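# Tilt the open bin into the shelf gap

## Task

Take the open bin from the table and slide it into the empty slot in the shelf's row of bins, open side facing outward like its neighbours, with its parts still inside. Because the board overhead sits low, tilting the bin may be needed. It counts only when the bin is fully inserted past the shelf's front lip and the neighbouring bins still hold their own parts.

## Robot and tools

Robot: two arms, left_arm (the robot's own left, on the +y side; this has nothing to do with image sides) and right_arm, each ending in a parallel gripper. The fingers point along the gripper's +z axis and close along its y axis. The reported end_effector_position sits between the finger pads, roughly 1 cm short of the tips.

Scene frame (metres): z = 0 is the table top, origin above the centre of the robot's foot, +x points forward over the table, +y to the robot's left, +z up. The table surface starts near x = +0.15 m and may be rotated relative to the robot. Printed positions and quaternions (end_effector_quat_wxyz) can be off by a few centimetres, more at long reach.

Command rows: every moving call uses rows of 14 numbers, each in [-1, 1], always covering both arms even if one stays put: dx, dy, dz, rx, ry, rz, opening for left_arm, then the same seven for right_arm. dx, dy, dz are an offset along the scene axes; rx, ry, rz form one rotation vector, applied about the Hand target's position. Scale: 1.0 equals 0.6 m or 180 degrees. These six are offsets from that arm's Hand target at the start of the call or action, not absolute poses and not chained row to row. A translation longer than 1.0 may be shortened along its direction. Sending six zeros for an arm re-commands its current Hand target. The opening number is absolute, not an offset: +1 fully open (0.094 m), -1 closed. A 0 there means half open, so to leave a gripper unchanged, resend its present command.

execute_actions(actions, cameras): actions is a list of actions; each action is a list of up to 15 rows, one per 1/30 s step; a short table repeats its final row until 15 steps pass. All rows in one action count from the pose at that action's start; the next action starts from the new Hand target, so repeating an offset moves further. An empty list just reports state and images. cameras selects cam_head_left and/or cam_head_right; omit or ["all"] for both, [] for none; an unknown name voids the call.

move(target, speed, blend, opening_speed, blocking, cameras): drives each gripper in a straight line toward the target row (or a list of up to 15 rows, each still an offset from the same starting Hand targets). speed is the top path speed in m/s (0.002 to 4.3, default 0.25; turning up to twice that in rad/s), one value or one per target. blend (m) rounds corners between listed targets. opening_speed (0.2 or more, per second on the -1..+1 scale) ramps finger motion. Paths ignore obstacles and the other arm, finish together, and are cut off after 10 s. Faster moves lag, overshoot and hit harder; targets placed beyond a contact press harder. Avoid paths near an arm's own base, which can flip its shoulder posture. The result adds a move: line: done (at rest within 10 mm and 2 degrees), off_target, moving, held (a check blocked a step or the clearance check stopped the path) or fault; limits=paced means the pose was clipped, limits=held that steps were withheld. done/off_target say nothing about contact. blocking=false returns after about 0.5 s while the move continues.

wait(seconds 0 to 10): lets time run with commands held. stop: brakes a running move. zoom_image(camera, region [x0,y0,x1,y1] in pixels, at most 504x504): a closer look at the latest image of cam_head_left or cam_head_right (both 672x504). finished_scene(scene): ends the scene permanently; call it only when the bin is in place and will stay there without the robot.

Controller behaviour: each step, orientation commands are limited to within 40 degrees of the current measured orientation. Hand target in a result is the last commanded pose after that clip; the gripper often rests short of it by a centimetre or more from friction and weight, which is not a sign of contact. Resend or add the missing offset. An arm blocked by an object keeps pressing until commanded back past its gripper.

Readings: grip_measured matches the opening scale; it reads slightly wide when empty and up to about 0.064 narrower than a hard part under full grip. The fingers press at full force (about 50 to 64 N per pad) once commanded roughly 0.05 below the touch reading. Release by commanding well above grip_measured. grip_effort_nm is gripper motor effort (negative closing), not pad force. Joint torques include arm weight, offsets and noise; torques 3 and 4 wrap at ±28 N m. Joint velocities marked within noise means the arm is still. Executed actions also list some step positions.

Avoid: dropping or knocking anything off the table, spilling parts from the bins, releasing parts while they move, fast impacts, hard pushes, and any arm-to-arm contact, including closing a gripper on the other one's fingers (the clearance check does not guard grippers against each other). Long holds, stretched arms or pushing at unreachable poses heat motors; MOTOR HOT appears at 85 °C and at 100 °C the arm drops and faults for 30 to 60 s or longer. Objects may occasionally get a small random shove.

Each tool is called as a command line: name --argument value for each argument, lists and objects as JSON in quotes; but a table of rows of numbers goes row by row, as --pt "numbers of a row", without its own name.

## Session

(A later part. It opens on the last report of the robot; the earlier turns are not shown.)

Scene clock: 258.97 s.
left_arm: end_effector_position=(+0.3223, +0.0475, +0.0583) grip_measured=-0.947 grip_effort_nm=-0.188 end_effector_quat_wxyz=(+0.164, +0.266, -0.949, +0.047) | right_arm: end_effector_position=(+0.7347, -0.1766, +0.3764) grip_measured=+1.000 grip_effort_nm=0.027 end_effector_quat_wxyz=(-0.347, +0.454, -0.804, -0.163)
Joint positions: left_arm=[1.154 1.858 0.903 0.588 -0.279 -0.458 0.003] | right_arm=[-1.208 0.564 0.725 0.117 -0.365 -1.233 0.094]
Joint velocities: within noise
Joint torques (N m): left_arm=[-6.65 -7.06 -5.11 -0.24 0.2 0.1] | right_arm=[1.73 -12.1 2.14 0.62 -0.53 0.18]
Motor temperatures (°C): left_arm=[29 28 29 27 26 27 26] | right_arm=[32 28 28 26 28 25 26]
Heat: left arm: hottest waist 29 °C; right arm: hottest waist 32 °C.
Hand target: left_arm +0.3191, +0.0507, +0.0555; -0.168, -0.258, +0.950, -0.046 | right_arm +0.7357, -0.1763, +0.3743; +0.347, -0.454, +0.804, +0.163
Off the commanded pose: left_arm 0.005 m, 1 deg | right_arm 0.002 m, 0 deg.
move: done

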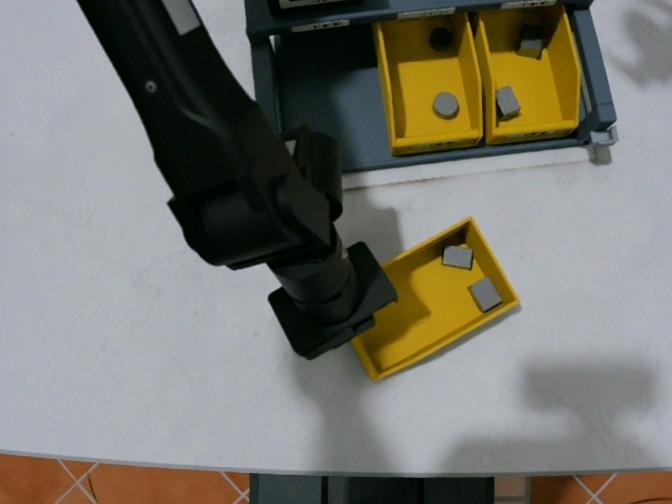

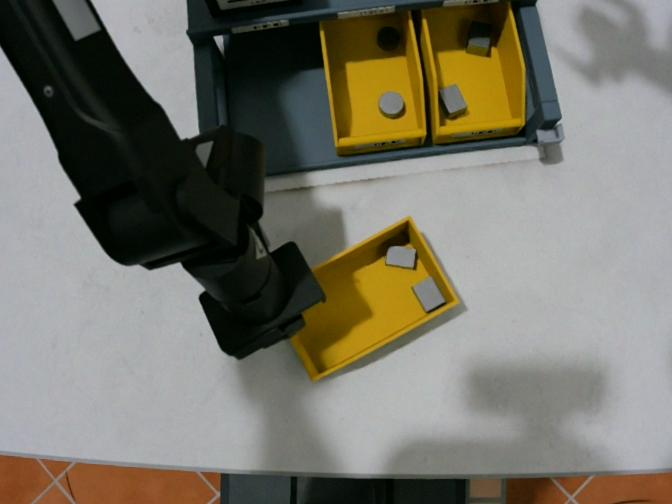

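move --pt "0 0 0.191 0 0 0 -0.2 0 0 0 0 0 0 1" --pt "0.0182 0.0488 0.191 -0.0984 -0.3557 -0.4582 -0.2 0 0 0 0 0 0 1" --pt "0.0905 -0.0457 0.0908 -0.0984 -0.3557 -0.4582 -0.2 0 0 0 0 0 0 1" --speed 0.2 --blend 0.03

zoom_image --camera "cam_head_left" --region '[270, 160, 550, 400]'

zoom_image --camera "cam_head_right" --region '[210, 160, 490, 400]'

Scene clock: 278.97 s.
left_arm: end_effector_position=(+0.3703, +0.0258, +0.1096) grip_measured=-0.202 grip_effort_nm=0.085 end_effector_quat_wxyz=(+0.292, +0.474, +0.812, -0.176) | right_arm: end_effector_position=(+0.7347, -0.1766, +0.3764) grip_measured=+1.000 grip_effort_nm=0.022 end_effector_quat_wxyz=(-0.347, +0.454, -0.804, -0.163)
Joint positions: left_arm=[1.248 2.018 0.775 1.41 0.346 1.262 0.037] | right_arm=[-1.208 0.564 0.725 0.117 -0.365 -1.233 0.094]
Joint velocities: within noise
Joint torques (N m): left_arm=[-6.59 -5.95 -5.65 0.7 0.44 0.06] | right_arm=[1.96 -12.16 1.96 0.57 -0.52 0.17]
Motor temperatures (°C): left_arm=[29 28 29 27 26 27 25] | right_arm=[32 28 28 26 28 25 25]
Heat: left arm: hottest waist 29 °C; right arm: hottest waist 32 °C.
Hand target: left_arm +0.3736, +0.0233, +0.1101; +0.295, +0.480, +0.808, -0.175 | right_arm +0.7357, -0.1763, +0.3743; +0.347, -0.454, +0.804, +0.163
Off the commanded pose: left_arm 0.004 m, 1 deg | right_arm 0.002 m, 0 deg.
move: done

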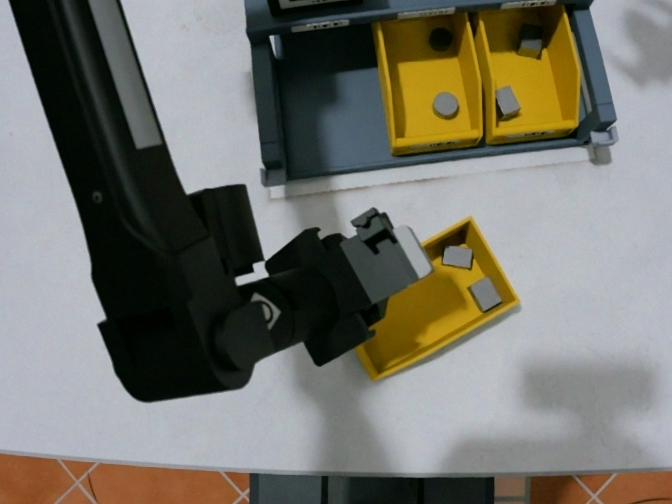

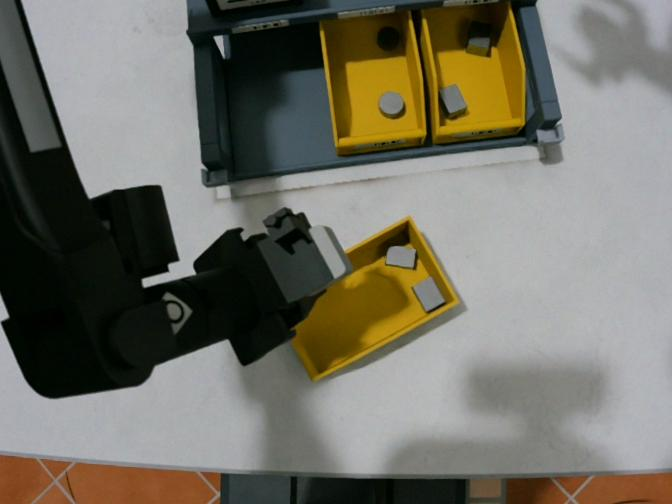

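Scaled by 1.800.

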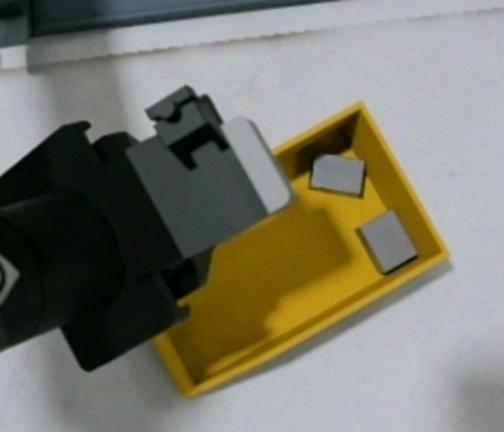

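Scaled by 1.800.

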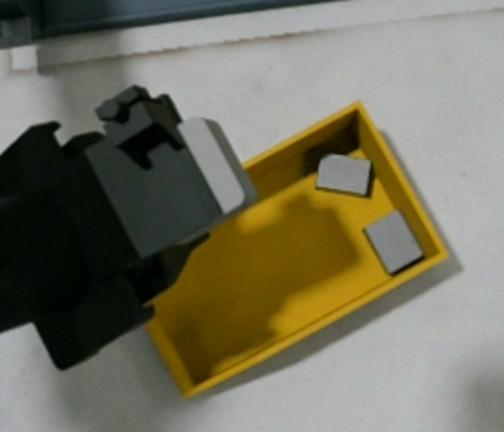

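move --target '[0,0,-0.0835,0,0,0,-0.2,0,0,0,0,0,0,1]' --speed 0.1 --cameras '[]'

Scene clock: 280.97 s.
left_arm: end_effector_position=(+0.3764, +0.0200, +0.0634) grip_measured=-0.202 grip_effort_nm=0.081 end_effector_quat_wxyz=(+0.297, +0.476, +0.809, -0.176) | right_arm: end_effector_position=(+0.7347, -0.1766, +0.3764) grip_measured=+1.000 grip_effort_nm=0.017 end_effector_quat_wxyz=(-0.347, +0.454, -0.804, -0.163)
Joint positions: left_arm=[1.267 2.065 0.913 1.328 0.372 1.263 0.037] | right_arm=[-1.208 0.564 0.725 0.117 -0.365 -1.233 0.094]
Joint velocities: within noise
Joint torques (N m): left_arm=[-5.66 -5.42 -5.27 0.76 0.63 0.01] | right_arm=[1.67 -11.75 2.1 0.58 -0.53 0.14]
Motor temperatures (°C): left_arm=[29 28 29 27 26 27 25] | right_arm=[32 28 28 26 28 25 25]
Heat: left arm: hottest waist 29 °C; right arm: hottest waist 32 °C.
Hand target: left_arm +0.3733, +0.0233, +0.0600; +0.295, +0.480, +0.808, -0.175 | right_arm +0.7357, -0.1763, +0.3743; +0.347, -0.454, +0.804, +0.163
Off the commanded pose: left_arm 0.006 m, 1 deg | right_arm 0.002 m, 0 deg.
move: done
No camera images: "cameras" was empty.

move --target '[-0.005,0.0055,-0.0475,0,0,0,-0.2,0,0,0,0,0,0,1]' --speed 0.06

zoom_image --camera "cam_head_left" --region '[270, 160, 550, 400]'

zoom_image --camera "cam_head_right" --region '[210, 160, 490, 400]'

Scene clock: 282.87 s.
left_arm: end_effector_position=(+0.3741, +0.0228, +0.0352) grip_measured=-0.202 grip_effort_nm=0.085 end_effector_quat_wxyz=(+0.298, +0.477, +0.808, -0.175) | right_arm: end_effector_position=(+0.7347, -0.1766, +0.3764) grip_measured=+1.000 grip_effort_nm=0.017 end_effector_quat_wxyz=(-0.347, +0.454, -0.804, -0.163)
Joint positions: left_arm=[1.289 2.105 0.995 1.288 0.395 1.263 0.037] | right_arm=[-1.208 0.564 0.725 0.117 -0.365 -1.233 0.094]
Joint velocities: within noise
Joint torques (N m): left_arm=[-4.84 -4.48 -5.09 0.81 0.66 -0.05] | right_arm=[2.02 -12.04 2.02 0.68 -0.57 0.18]
Motor temperatures (°C): left_arm=[29 28 29 27 26 27 25] | right_arm=[32 28 28 26 28 25 25]
Heat: left arm: hottest waist 29 °C; right arm: hottest waist 32 °C.
Hand target: left_arm +0.3704, +0.0266, +0.0314; +0.295, +0.480, +0.808, -0.175 | right_arm +0.7357, -0.1763, +0.3743; +0.347, -0.454, +0.804, +0.163
Off the commanded pose: left_arm 0.007 m, 0 deg | right_arm 0.002 m, 0 deg.
move: done

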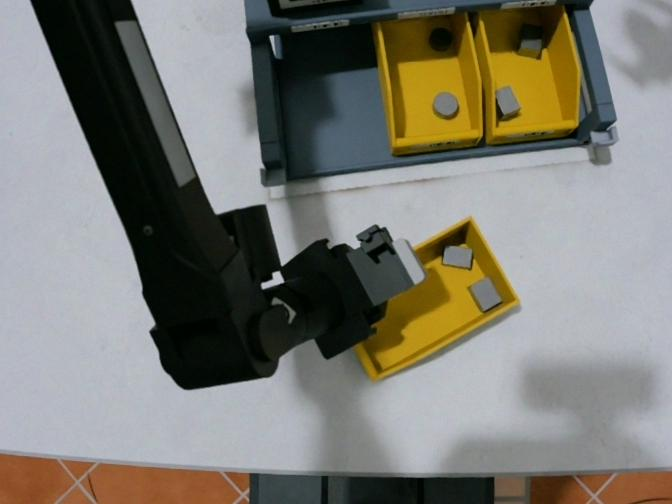

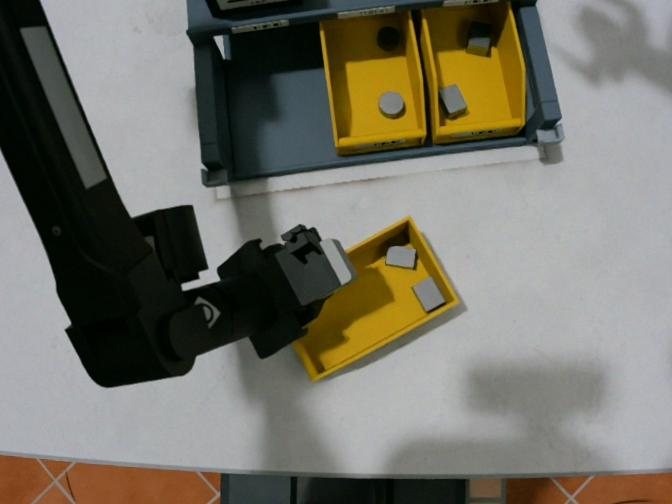

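Scaled by 1.800.

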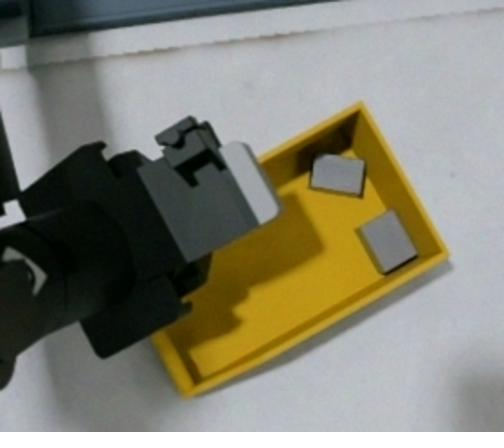

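Scaled by 1.800.

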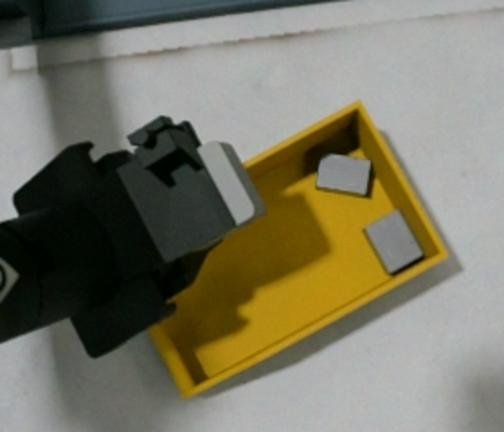

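move --target '[0,0,0,0,0,0,-0.98,0,0,0,0,0,0,1]' --opening_speed 0.25

Scene clock: 286.70 s.
left_arm: end_effector_position=(+0.3739, +0.0230, +0.0351) grip_measured=-0.910 grip_effort_nm=-1.043 end_effector_quat_wxyz=(+0.298, +0.478, +0.808, -0.175) | right_arm: end_effector_position=(+0.7347, -0.1766, +0.3764) grip_measured=+1.000 grip_effort_nm=0.027 end_effector_quat_wxyz=(-0.347, +0.454, -0.804, -0.163)
Joint positions: left_arm=[1.29 2.105 0.995 1.288 0.395 1.263 0.004] | right_arm=[-1.208 0.564 0.725 0.117 -0.365 -1.233 0.094]
Joint velocities: within noise
Joint torques (N m): left_arm=[-5.48 -4.54 -5.12 0.81 0.61 -0.1] | right_arm=[1.38 -11.93 1.96 0.62 -0.57 0.16]
Motor temperatures (°C): left_arm=[29 28 29 27 26 27 25] | right_arm=[32 28 28 26 28 25 25]
Heat: left arm: hottest waist 29 °C; right arm: hottest waist 32 °C.
Hand target: left_arm +0.3704, +0.0266, +0.0314; +0.295, +0.480, +0.808, -0.175 | right_arm +0.7357, -0.1763, +0.3743; +0.347, -0.454, +0.804, +0.163
Off the commanded pose: left_arm 0.006 m, 0 deg | right_arm 0.002 m, 0 deg.
move: done

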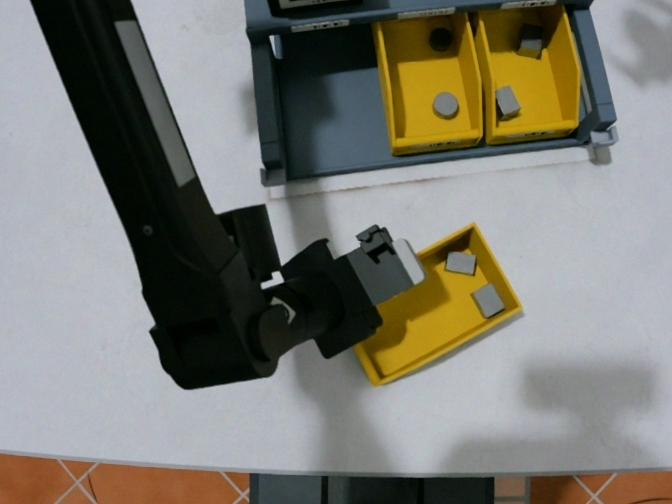

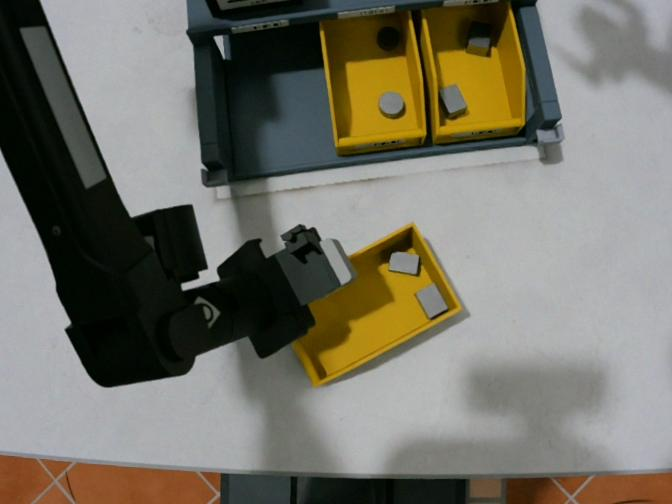

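move --target '[0.0,0.0,0.12,0,0,0,-0.98,0,0,0,0,0,0,1]' --speed 0.08

zoom_image --camera "cam_head_left" --region '[270, 160, 550, 400]'

zoom_image --camera "cam_head_right" --region '[210, 160, 490, 400]'

Scene clock: 289.23 s.
left_arm: end_effector_position=(+0.3813, +0.0450, +0.0747) grip_measured=-0.911 grip_effort_nm=-1.048 end_effector_quat_wxyz=(+0.293, +0.483, +0.812, -0.145) | right_arm: end_effector_position=(+0.7347, -0.1766, +0.3764) grip_measured=+1.000 grip_effort_nm=0.022 end_effector_quat_wxyz=(-0.347, +0.454, -0.804, -0.163)
Joint positions: left_arm=[1.29 2.035 0.856 1.387 0.344 1.273 0.004] | right_arm=[-1.208 0.564 0.725 0.117 -0.365 -1.233 0.094]
Joint velocities: within noise
Joint torques (N m): left_arm=[-8.23 -6.18 -10.13 1.62 1.05 -0.08] | right_arm=[1.9 -11.75 2.14 0.68 -0.54 0.16]
Motor temperatures (°C): left_arm=[29 28 29 27 26 27 25] | right_arm=[32 28 28 26 28 25 25]
Heat: left arm: hottest waist 29 °C; right arm: hottest waist 32 °C.
Hand target: left_arm +0.3705, +0.0267, +0.1034; +0.295, +0.480, +0.808, -0.175 | right_arm +0.7357, -0.1763, +0.3743; +0.347, -0.454, +0.804, +0.163
Off the commanded pose: left_arm 0.036 m, 3 deg | right_arm 0.002 m, 0 deg.
move: off_target (left_arm)

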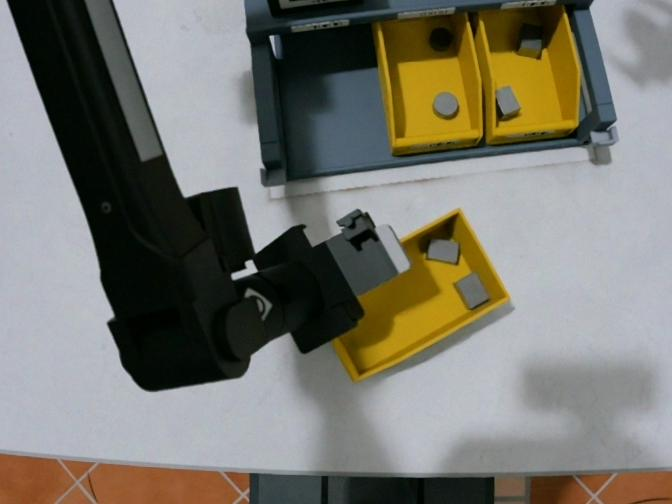

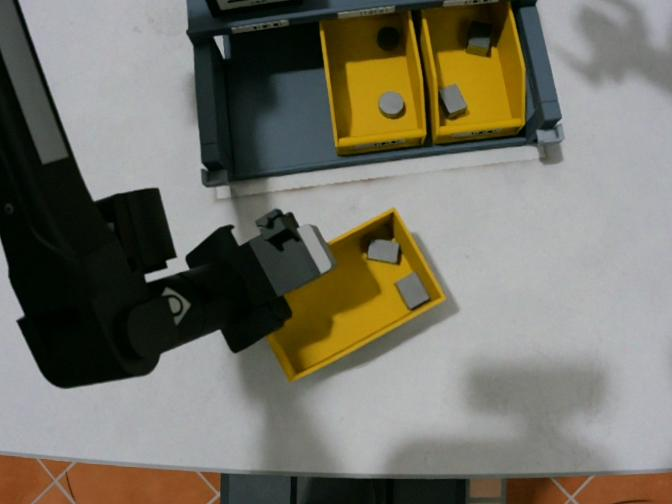

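Scaled by 1.800.

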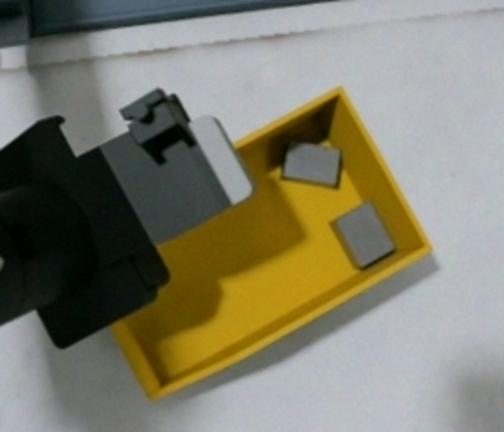

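Scaled by 1.800.

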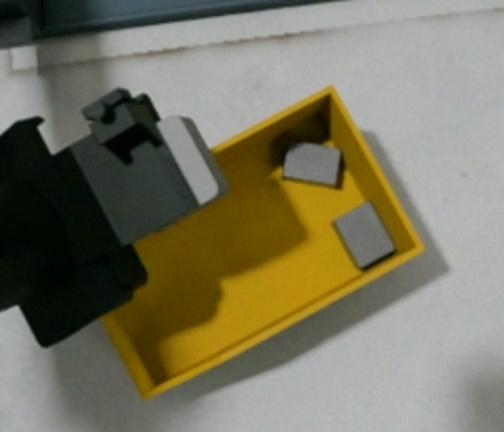

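move --pt "-0.04 0.04 0.05 0 0 0.19 -0.98 0 0 0 0 0 0 1" --pt "-0.0917 0.079 0.05 0 0 0.383 -0.98 0 0 0 0 0 0 1" --speed 0.15 --blend 0.03

zoom_image --camera "cam_head_left" --region '[200, 60, 520, 380]'

zoom_image --camera "cam_head_right" --region '[140, 60, 460, 380]'

Scene clock: 297.03 s.
left_arm: end_effector_position=(+0.3289, +0.0875, +0.1108) grip_measured=-0.912 grip_effort_nm=-1.038 end_effector_quat_wxyz=(+0.104, -0.059, +0.993, +0.006) | right_arm: end_effector_position=(+0.7347, -0.1766, +0.3764) grip_measured=+1.000 grip_effort_nm=0.027 end_effector_quat_wxyz=(-0.347, +0.454, -0.804, -0.163)
Joint positions: left_arm=[1.143 2.1 0.726 1.566 -0.399 0.176 0.004] | right_arm=[-1.208 0.564 0.725 0.117 -0.365 -1.233 0.094]
Joint velocities: within noise
Joint torques (N m): left_arm=[-8.94 -4.19 -9.37 1.68 0.25 -0.21] | right_arm=[1.67 -12.22 2.06 0.62 -0.54 0.15]
Motor temperatures (°C): left_arm=[29 28 30 27 27 27 26] | right_arm=[32 28 28 26 28 25 25]
Heat: left arm: hottest elbow 30 °C; right arm: hottest waist 32 °C.
Hand target: left_arm +0.3154, +0.0740, +0.1334; +0.342, -0.062, +0.937, +0.023 | right_arm +0.7357, -0.1763, +0.3743; +0.347, -0.454, +0.804, +0.163
Off the commanded pose: left_arm 0.029 m, 28 deg | right_arm 0.002 m, 0 deg.
joint sent to its limit (left arm) — joint 4 (wrist pitch), upper limit. The joint targets are off in orientation, not in position.
move: off_target (left_arm)

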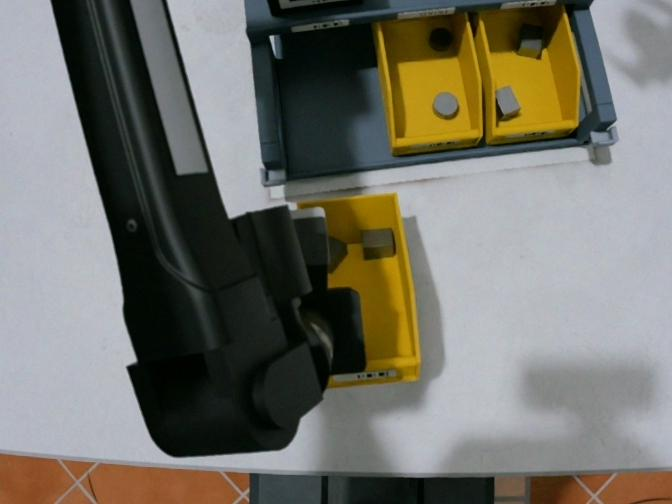

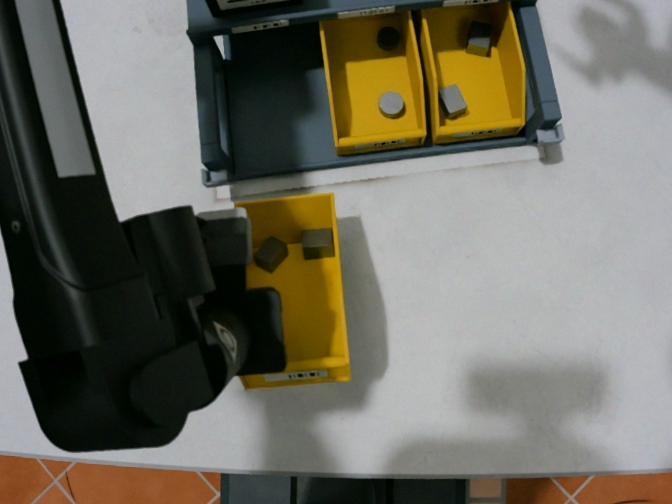

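Scaled by 1.575.

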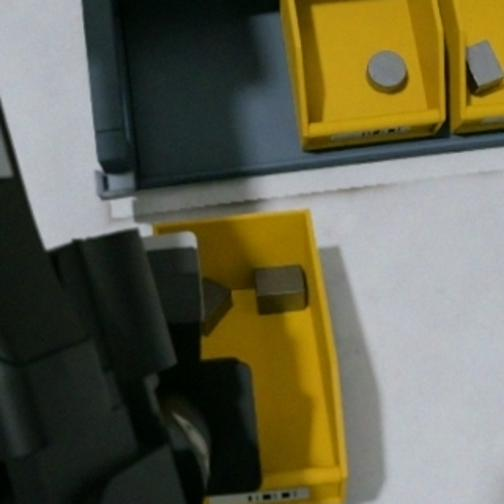

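Scaled by 1.575.

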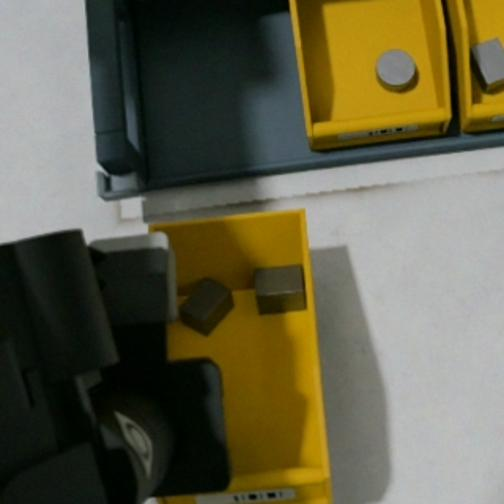

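move --pt "0.02 0.0 0.06 0 0 0 -0.98 0 0 0 0 0 0 1" --pt "0.1185 -0.003 0.066 0 0 0 -0.98 0 0 0 0 0 0 1" --speed 0.1 --blend 0.02

zoom_image --camera "cam_head_left" --region '[200, 0, 520, 320]'

zoom_image --camera "cam_head_right" --region '[140, 0, 460, 320]'

Scene clock: 305.20 s.
left_arm: end_effector_position=(+0.3965, +0.0822, +0.1499) grip_measured=-0.912 grip_effort_nm=-1.048 end_effector_quat_wxyz=(+0.142, -0.073, +0.987, +0.003) | right_arm: end_effector_position=(+0.7347, -0.1766, +0.3764) grip_measured=+1.000 grip_effort_nm=0.022 end_effector_quat_wxyz=(-0.347, +0.454, -0.804, -0.163)
Joint positions: left_arm=[1.068 1.926 0.642 1.566 -0.452 0.199 0.004] | right_arm=[-1.208 0.564 0.725 0.117 -0.365 -1.233 0.094]
Joint velocities: within noise
Joint torques (N m): left_arm=[-9.76 -6.89 -9.46 1.89 0.48 0] | right_arm=[1.49 -11.87 1.95 0.66 -0.57 0.14]
Motor temperatures (°C): left_arm=[29 27 31 27 26 27 26] | right_arm=[32 28 28 26 28 25 25]
Heat: left arm: hottest elbow 31 °C; right arm: hottest waist 32 °C.
Hand target: left_arm +0.3865, +0.0721, +0.1731; +0.342, -0.062, +0.937, +0.023 | right_arm +0.7357, -0.1763, +0.3743; +0.347, -0.454, +0.804, +0.163
Off the commanded pose: left_arm 0.027 m, 24 deg | right_arm 0.002 m, 0 deg.
joint sent to its limit (left arm) — joint 4 (wrist pitch), upper limit. The joint targets are off in orientation, not in position.
move: off_target (left_arm)

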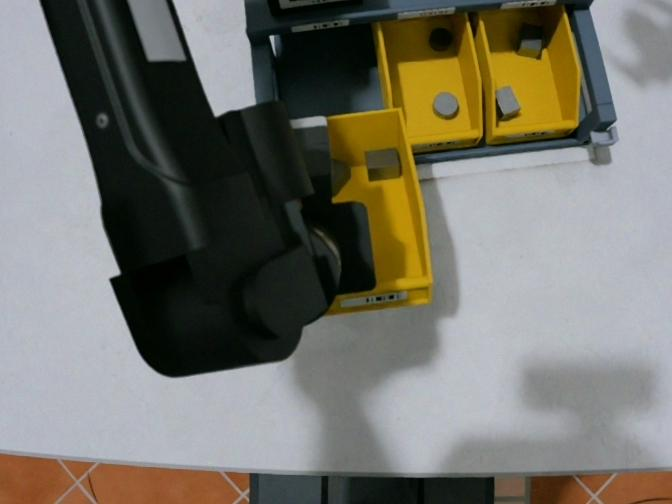

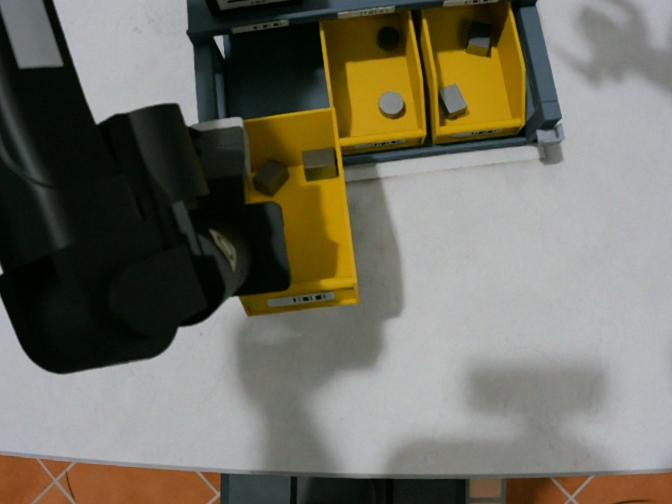

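Scaled by 1.575.

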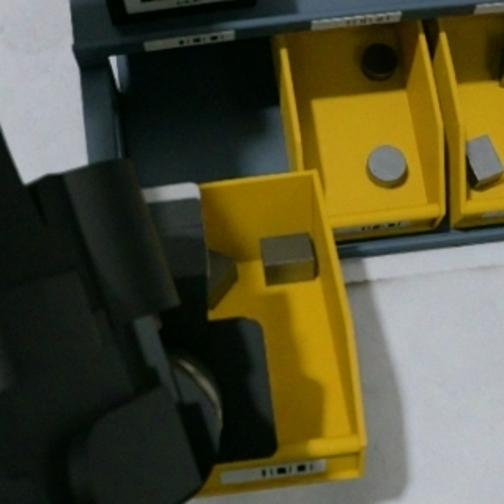

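Scaled by 1.575.

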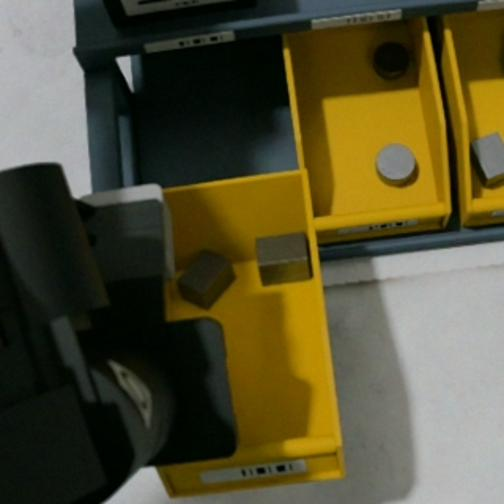

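move --target '[0.0558,0.0188,-0.0252,0,0,0.006,-0.98,0,0,0,0,0,0,1]' --speed 0.08

zoom_image --camera "cam_head_left" --region '[200, 0, 520, 320]'

zoom_image --camera "cam_head_right" --region '[140, 0, 460, 320]'

Scene clock: 318.97 s.
left_arm: end_effector_position=(+0.4142, +0.0808, +0.1518) grip_measured=-0.912 grip_effort_nm=-1.043 end_effector_quat_wxyz=(+0.160, -0.069, +0.985, -0.009) | right_arm: end_effector_position=(+0.7347, -0.1766, +0.3764) grip_measured=+1.000 grip_effort_nm=0.022 end_effector_quat_wxyz=(-0.347, +0.454, -0.804, -0.163)
Joint positions: left_arm=[1.068 1.895 0.642 1.566 -0.417 0.216 0.004] | right_arm=[-1.208 0.564 0.725 0.117 -0.365 -1.233 0.094]
Joint velocities: within noise
Joint torques (N m): left_arm=[-7 -7.06 -6.27 2.02 0.54 -0.04] | right_arm=[1.85 -11.75 2.06 0.66 -0.56 0.15]
Motor temperatures (°C): left_arm=[29 28 31 27 26 27 26] | right_arm=[32 28 28 26 28 25 25]
Heat: left arm: hottest elbow 31 °C; right arm: hottest waist 32 °C.
Hand target: left_arm +0.4200, +0.0835, +0.1579; +0.342, -0.071, +0.937, +0.026 | right_arm +0.7357, -0.1763, +0.3743; +0.347, -0.454, +0.804, +0.163
Off the commanded pose: left_arm 0.009 m, 22 deg | right_arm 0.002 m, 0 deg.
joint sent to its limit (left arm) — joint 4 (wrist pitch), upper limit. The joint targets are off in orientation, not in position.
move: off_target (left_arm)

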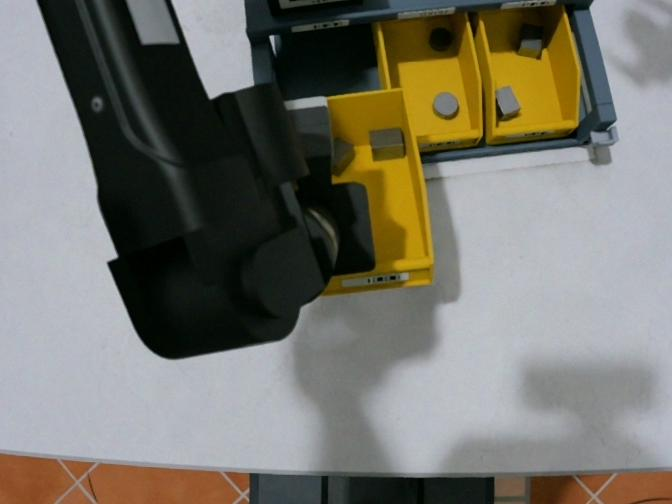

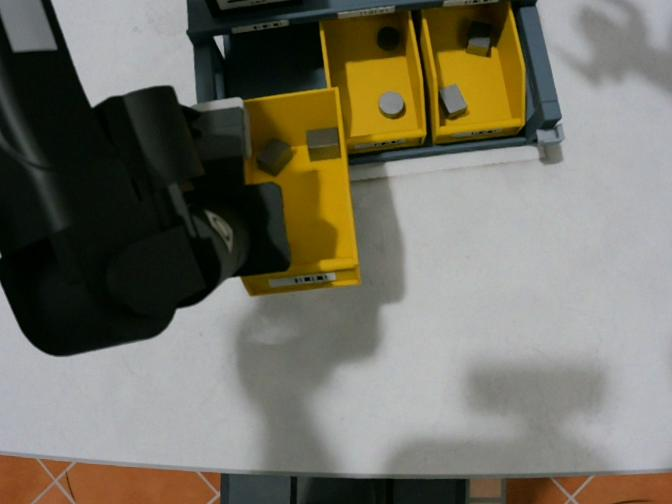

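Scaled by 1.575.

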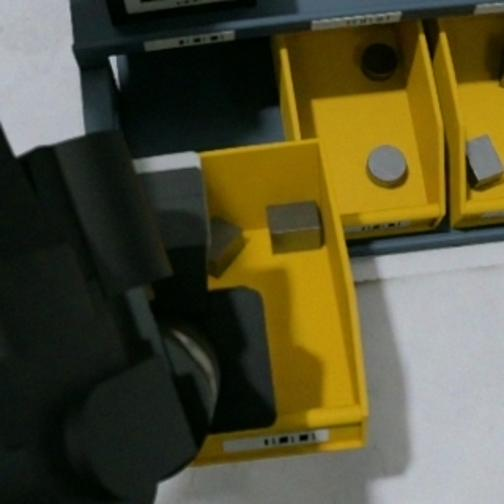

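Scaled by 1.575.

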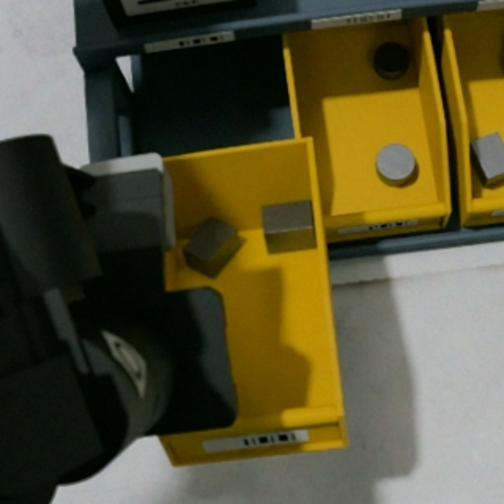

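move --target '[0.0167,0.035,-0.01,0,0,0.0,-0.98,0,0,0,0,0,0,1]' --speed 0.1

zoom_image --camera "cam_head_right" --region '[140, 0, 460, 320]'

Scene clock: 322.17 s.
left_arm: end_effector_position=(+0.4251, +0.1019, +0.1445) grip_measured=-0.912 grip_effort_nm=-1.048 end_effector_quat_wxyz=(+0.175, -0.066, +0.982, -0.007) | right_arm: end_effector_position=(+0.7347, -0.1766, +0.3764) grip_measured=+1.000 grip_effort_nm=0.027 end_effector_quat_wxyz=(-0.347, +0.454, -0.804, -0.163)
Joint positions: left_arm=[1.119 1.869 0.642 1.566 -0.364 0.217 0.004] | right_arm=[-1.208 0.564 0.725 0.117 -0.365 -1.233 0.094]
Joint velocities: within noise
Joint torques (N m): left_arm=[-6.01 -7.88 -6.58 2.03 0.54 -0.07] | right_arm=[2.02 -11.75 2.03 0.61 -0.55 0.19]
Motor temperatures (°C): left_arm=[29 28 31 27 26 27 26] | right_arm=[32 28 28 26 28 25 25]
Heat: left arm: hottest elbow 31 °C; right arm: hottest waist 32 °C.
Hand target: left_arm +0.4301, +0.1044, +0.1519; +0.342, -0.071, +0.937, +0.026 | right_arm +0.7357, -0.1763, +0.3743; +0.347, -0.454, +0.804, +0.163
Off the commanded pose: left_arm 0.009 m, 20 deg | right_arm 0.002 m, 0 deg.
joint sent to its limit (left arm) — joint 4 (wrist pitch), upper limit. The joint targets are off in orientation, not in position.
move: off_target (left_arm)

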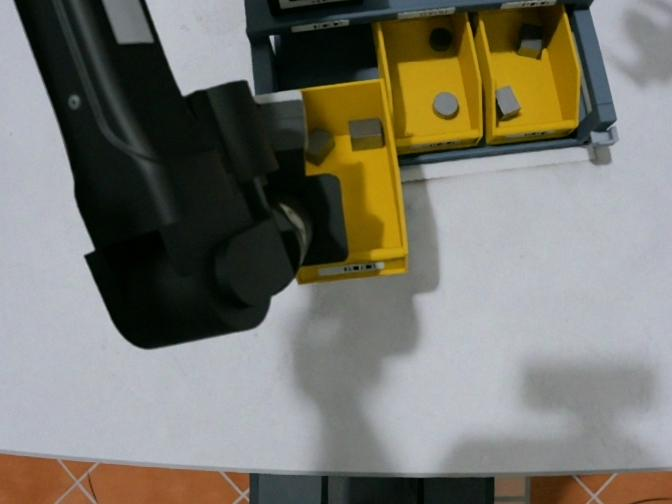

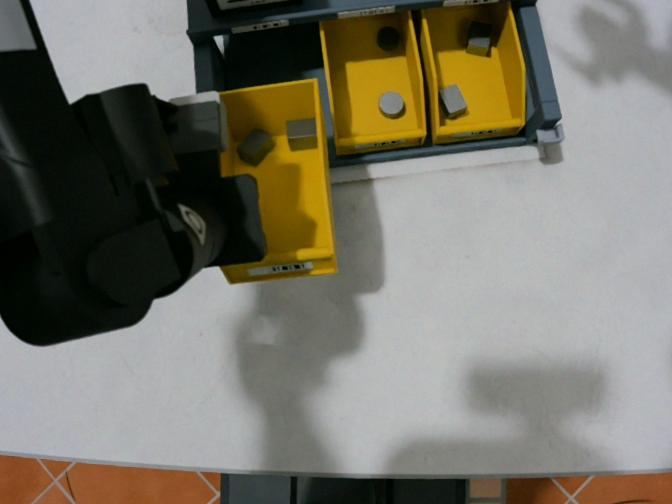

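Scaled by 1.575.

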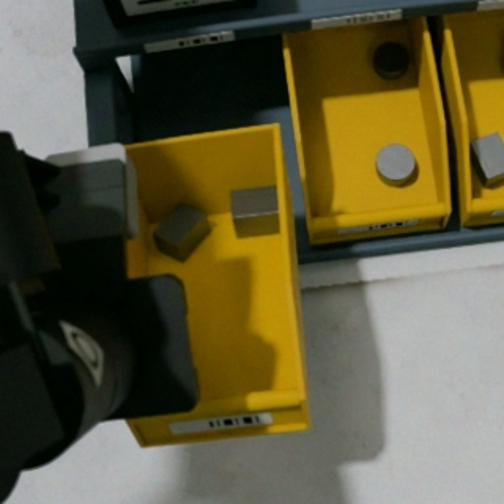

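move --target '[0.0415,-0.0298,-0.0398,0,0,0.0,-0.98,0,0,0,0,0,0,1]' --speed 0.08

zoom_image --camera "cam_head_left" --region '[200, 0, 520, 320]'

zoom_image --camera "cam_head_right" --region '[140, 0, 460, 320]'

Scene clock: 327.17 s.
left_arm: end_effector_position=(+0.4507, +0.0964, +0.1230) grip_measured=-0.912 grip_effort_nm=-1.043 end_effector_quat_wxyz=(+0.206, -0.067, +0.976, +0.003) | right_arm: end_effector_position=(+0.7347, -0.1766, +0.3764) grip_measured=+1.000 grip_effort_nm=0.027 end_effector_quat_wxyz=(-0.347, +0.454, -0.804, -0.163)
Joint positions: left_arm=[1.119 1.884 0.729 1.566 -0.364 0.243 0.004] | right_arm=[-1.208 0.564 0.725 0.117 -0.365 -1.233 0.094]
Joint velocities: within noise
Joint torques (N m): left_arm=[-8.12 -7.36 -5 2.09 0.47 -0.05] | right_arm=[1.73 -11.87 2.07 0.61 -0.56 0.16]
Motor temperatures (°C): left_arm=[29 28 31 27 26 27 26] | right_arm=[32 28 28 26 28 25 25]
Heat: left arm: hottest elbow 31 °C; right arm: hottest waist 32 °C.
Hand target: left_arm +0.4549, +0.0865, +0.1281; +0.342, -0.071, +0.937, +0.026 | right_arm +0.7357, -0.1763, +0.3743; +0.347, -0.454, +0.804, +0.163
Off the commanded pose: left_arm 0.012 m, 16 deg | right_arm 0.002 m, 0 deg.
joint sent to its limit (left arm) — joint 4 (wrist pitch), upper limit. The joint targets are off in orientation, not in position.
move: off_target (left_arm)

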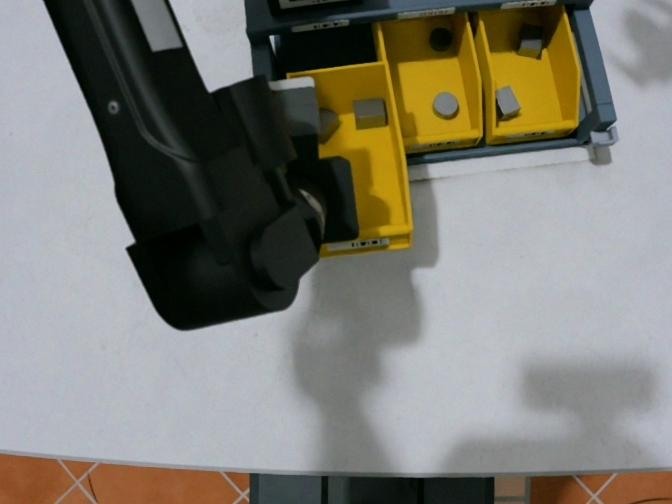

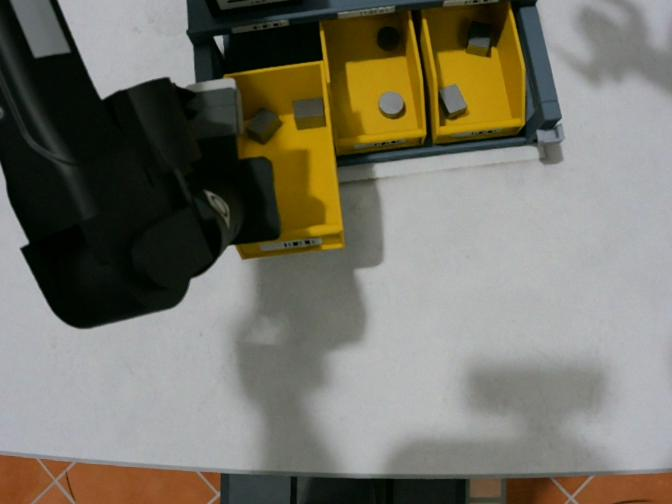

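Scaled by 1.575.

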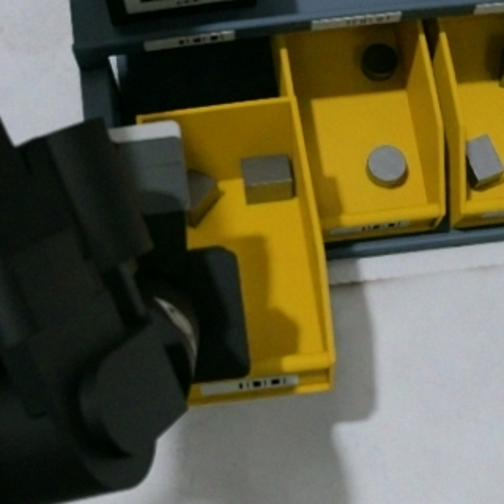

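Scaled by 1.575.

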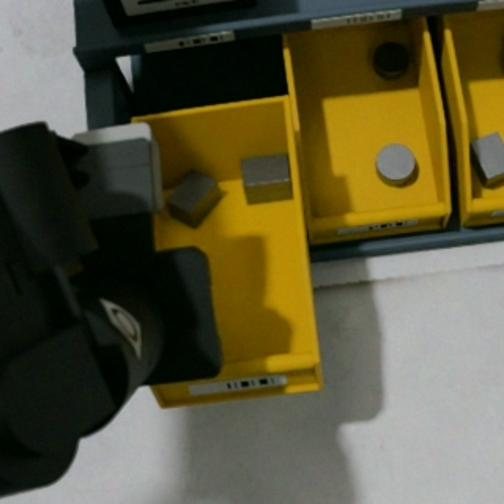

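move --target '[0.040,0.0258,-0.0635,0,0,0.008,-0.98,0,0,0,0,0,0,1]' --speed 0.07

zoom_image --camera "cam_head_left" --region '[200, 0, 520, 320]'

zoom_image --camera "cam_head_right" --region '[140, 0, 460, 320]'

Scene clock: 334.00 s.
left_arm: end_effector_position=(+0.4755, +0.1031, +0.0879) grip_measured=-0.912 grip_effort_nm=-1.043 end_effector_quat_wxyz=(+0.245, -0.074, +0.967, +0.012) | right_arm: end_effector_position=(+0.7347, -0.1766, +0.3764) grip_measured=+1.000 grip_effort_nm=0.022 end_effector_quat_wxyz=(-0.347, +0.454, -0.804, -0.163)
Joint positions: left_arm=[1.158 1.922 0.848 1.566 -0.324 0.244 0.004] | right_arm=[-1.208 0.564 0.725 0.117 -0.365 -1.233 0.094]
Joint velocities: within noise
Joint torques (N m): left_arm=[-6.77 -7.77 -4.74 2.4 0.55 -0.19] | right_arm=[1.9 -12.1 2.1 0.59 -0.54 0.18]
Motor temperatures (°C): left_arm=[29 28 30 27 26 27 26] | right_arm=[32 28 28 26 28 25 25]
Heat: left arm: hottest elbow 30 °C; right arm: hottest waist 32 °C.
Hand target: left_arm +0.4788, +0.1022, +0.0899; +0.341, -0.082, +0.936, +0.030 | right_arm +0.7357, -0.1763, +0.3743; +0.347, -0.454, +0.804, +0.163
Off the commanded pose: left_arm 0.004 m, 12 deg | right_arm 0.002 m, 0 deg.
joint sent to its limit (left arm) — joint 4 (wrist pitch), upper limit. The joint targets are off in orientation, not in position.
move: off_target (left_arm)

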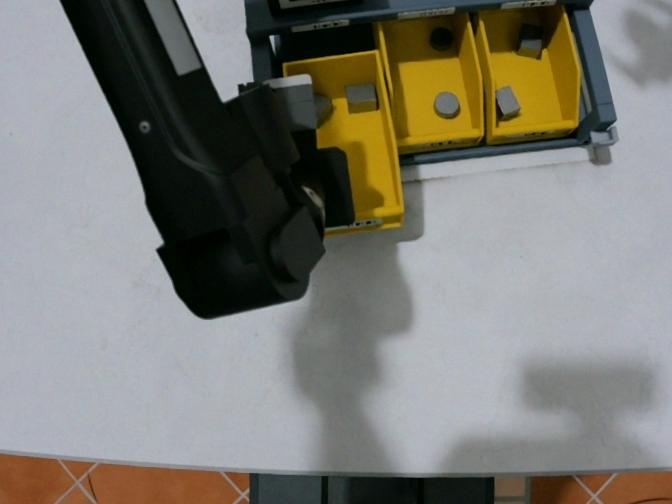

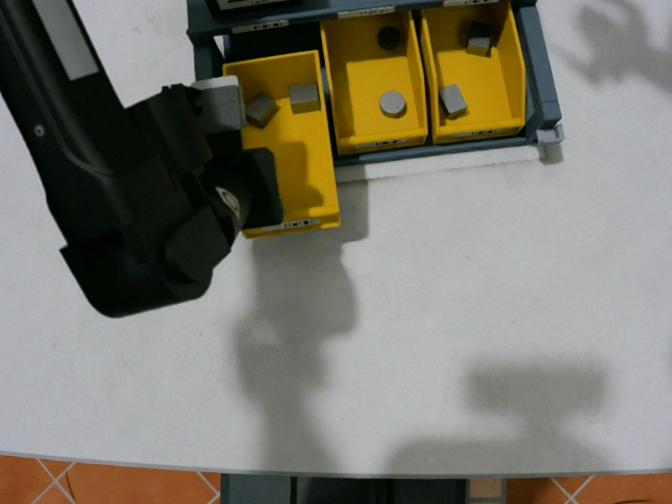

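Scaled by 1.575.

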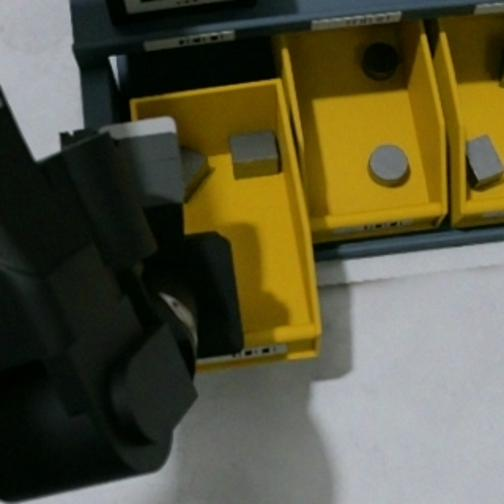

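Scaled by 1.575.

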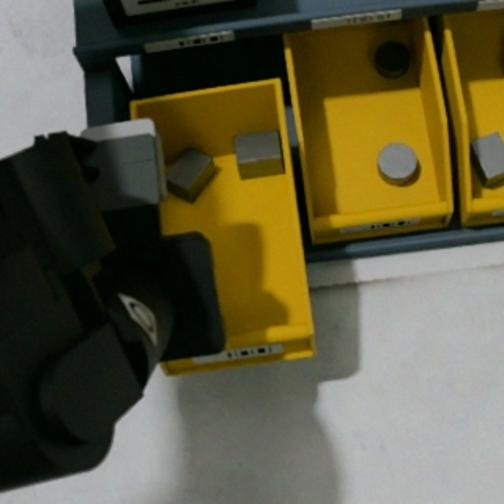

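move --target '[0.02,0.0,-0.03,0,0,0.0,-0.98,0,0,0,0,0,0,1]' --speed 0.06

zoom_image --camera "cam_head_left" --region '[200, 0, 520, 320]'

zoom_image --camera "cam_head_right" --region '[140, 0, 460, 320]'

Scene clock: 337.03 s.
left_arm: end_effector_position=(+0.4871, +0.1024, +0.0700) grip_measured=-0.912 grip_effort_nm=-1.048 end_effector_quat_wxyz=(+0.264, -0.078, +0.961, +0.015) | right_arm: end_effector_position=(+0.7347, -0.1766, +0.3764) grip_measured=+1.000 grip_effort_nm=0.022 end_effector_quat_wxyz=(-0.347, +0.454, -0.804, -0.163)
Joint positions: left_arm=[1.168 1.95 0.916 1.566 -0.311 0.244 0.004] | right_arm=[-1.208 0.564 0.725 0.117 -0.365 -1.233 0.094]
Joint velocities: within noise
Joint torques (N m): left_arm=[-7.41 -7.77 -4.44 2.24 0.56 -0.09] | right_arm=[1.96 -12.28 2.13 0.72 -0.54 0.16]
Motor temperatures (°C): left_arm=[29 28 30 27 26 27 26] | right_arm=[31 28 28 26 28 25 25]
Heat: left arm: hottest elbow 30 °C; right arm: hottest waist 31 °C.
Hand target: left_arm +0.4909, +0.1021, +0.0719; +0.341, -0.082, +0.936, +0.030 | right_arm +0.7357, -0.1763, +0.3743; +0.347, -0.454, +0.804, +0.163
Off the commanded pose: left_arm 0.004 m, 9 deg | right_arm 0.002 m, 0 deg.
joint sent to its limit (left arm) — joint 4 (wrist pitch), upper limit. The joint targets are off in orientation, not in position.
move: off_target (left_arm)

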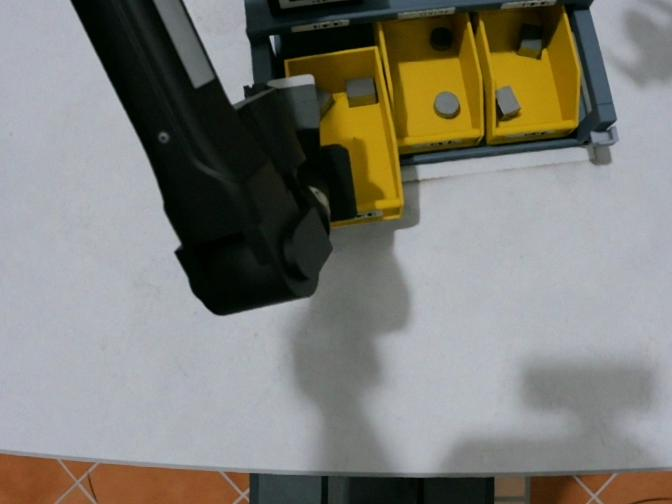

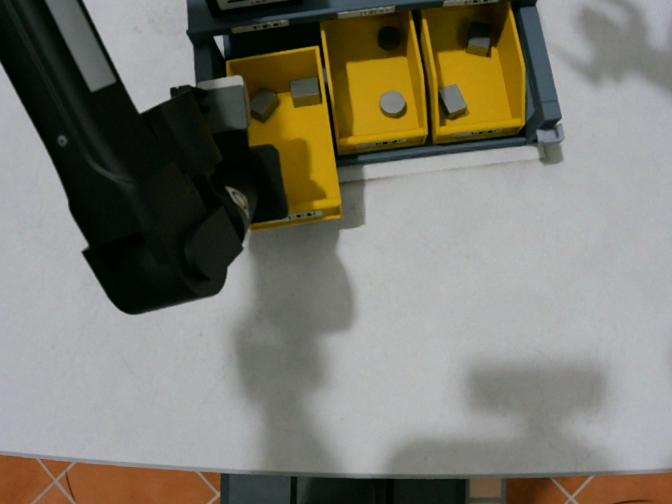

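Scaled by 1.575.

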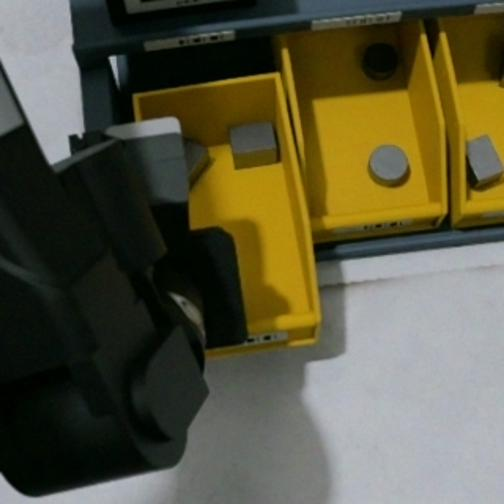

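Scaled by 1.575.

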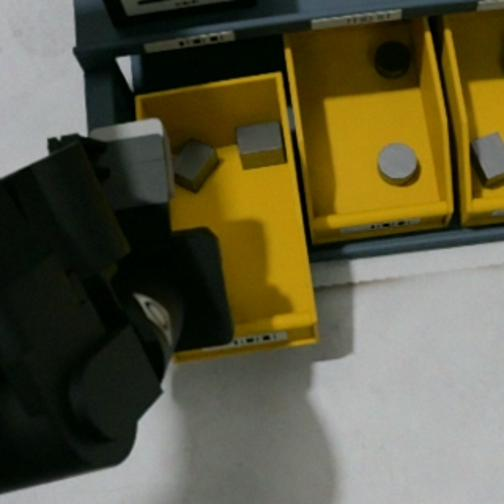

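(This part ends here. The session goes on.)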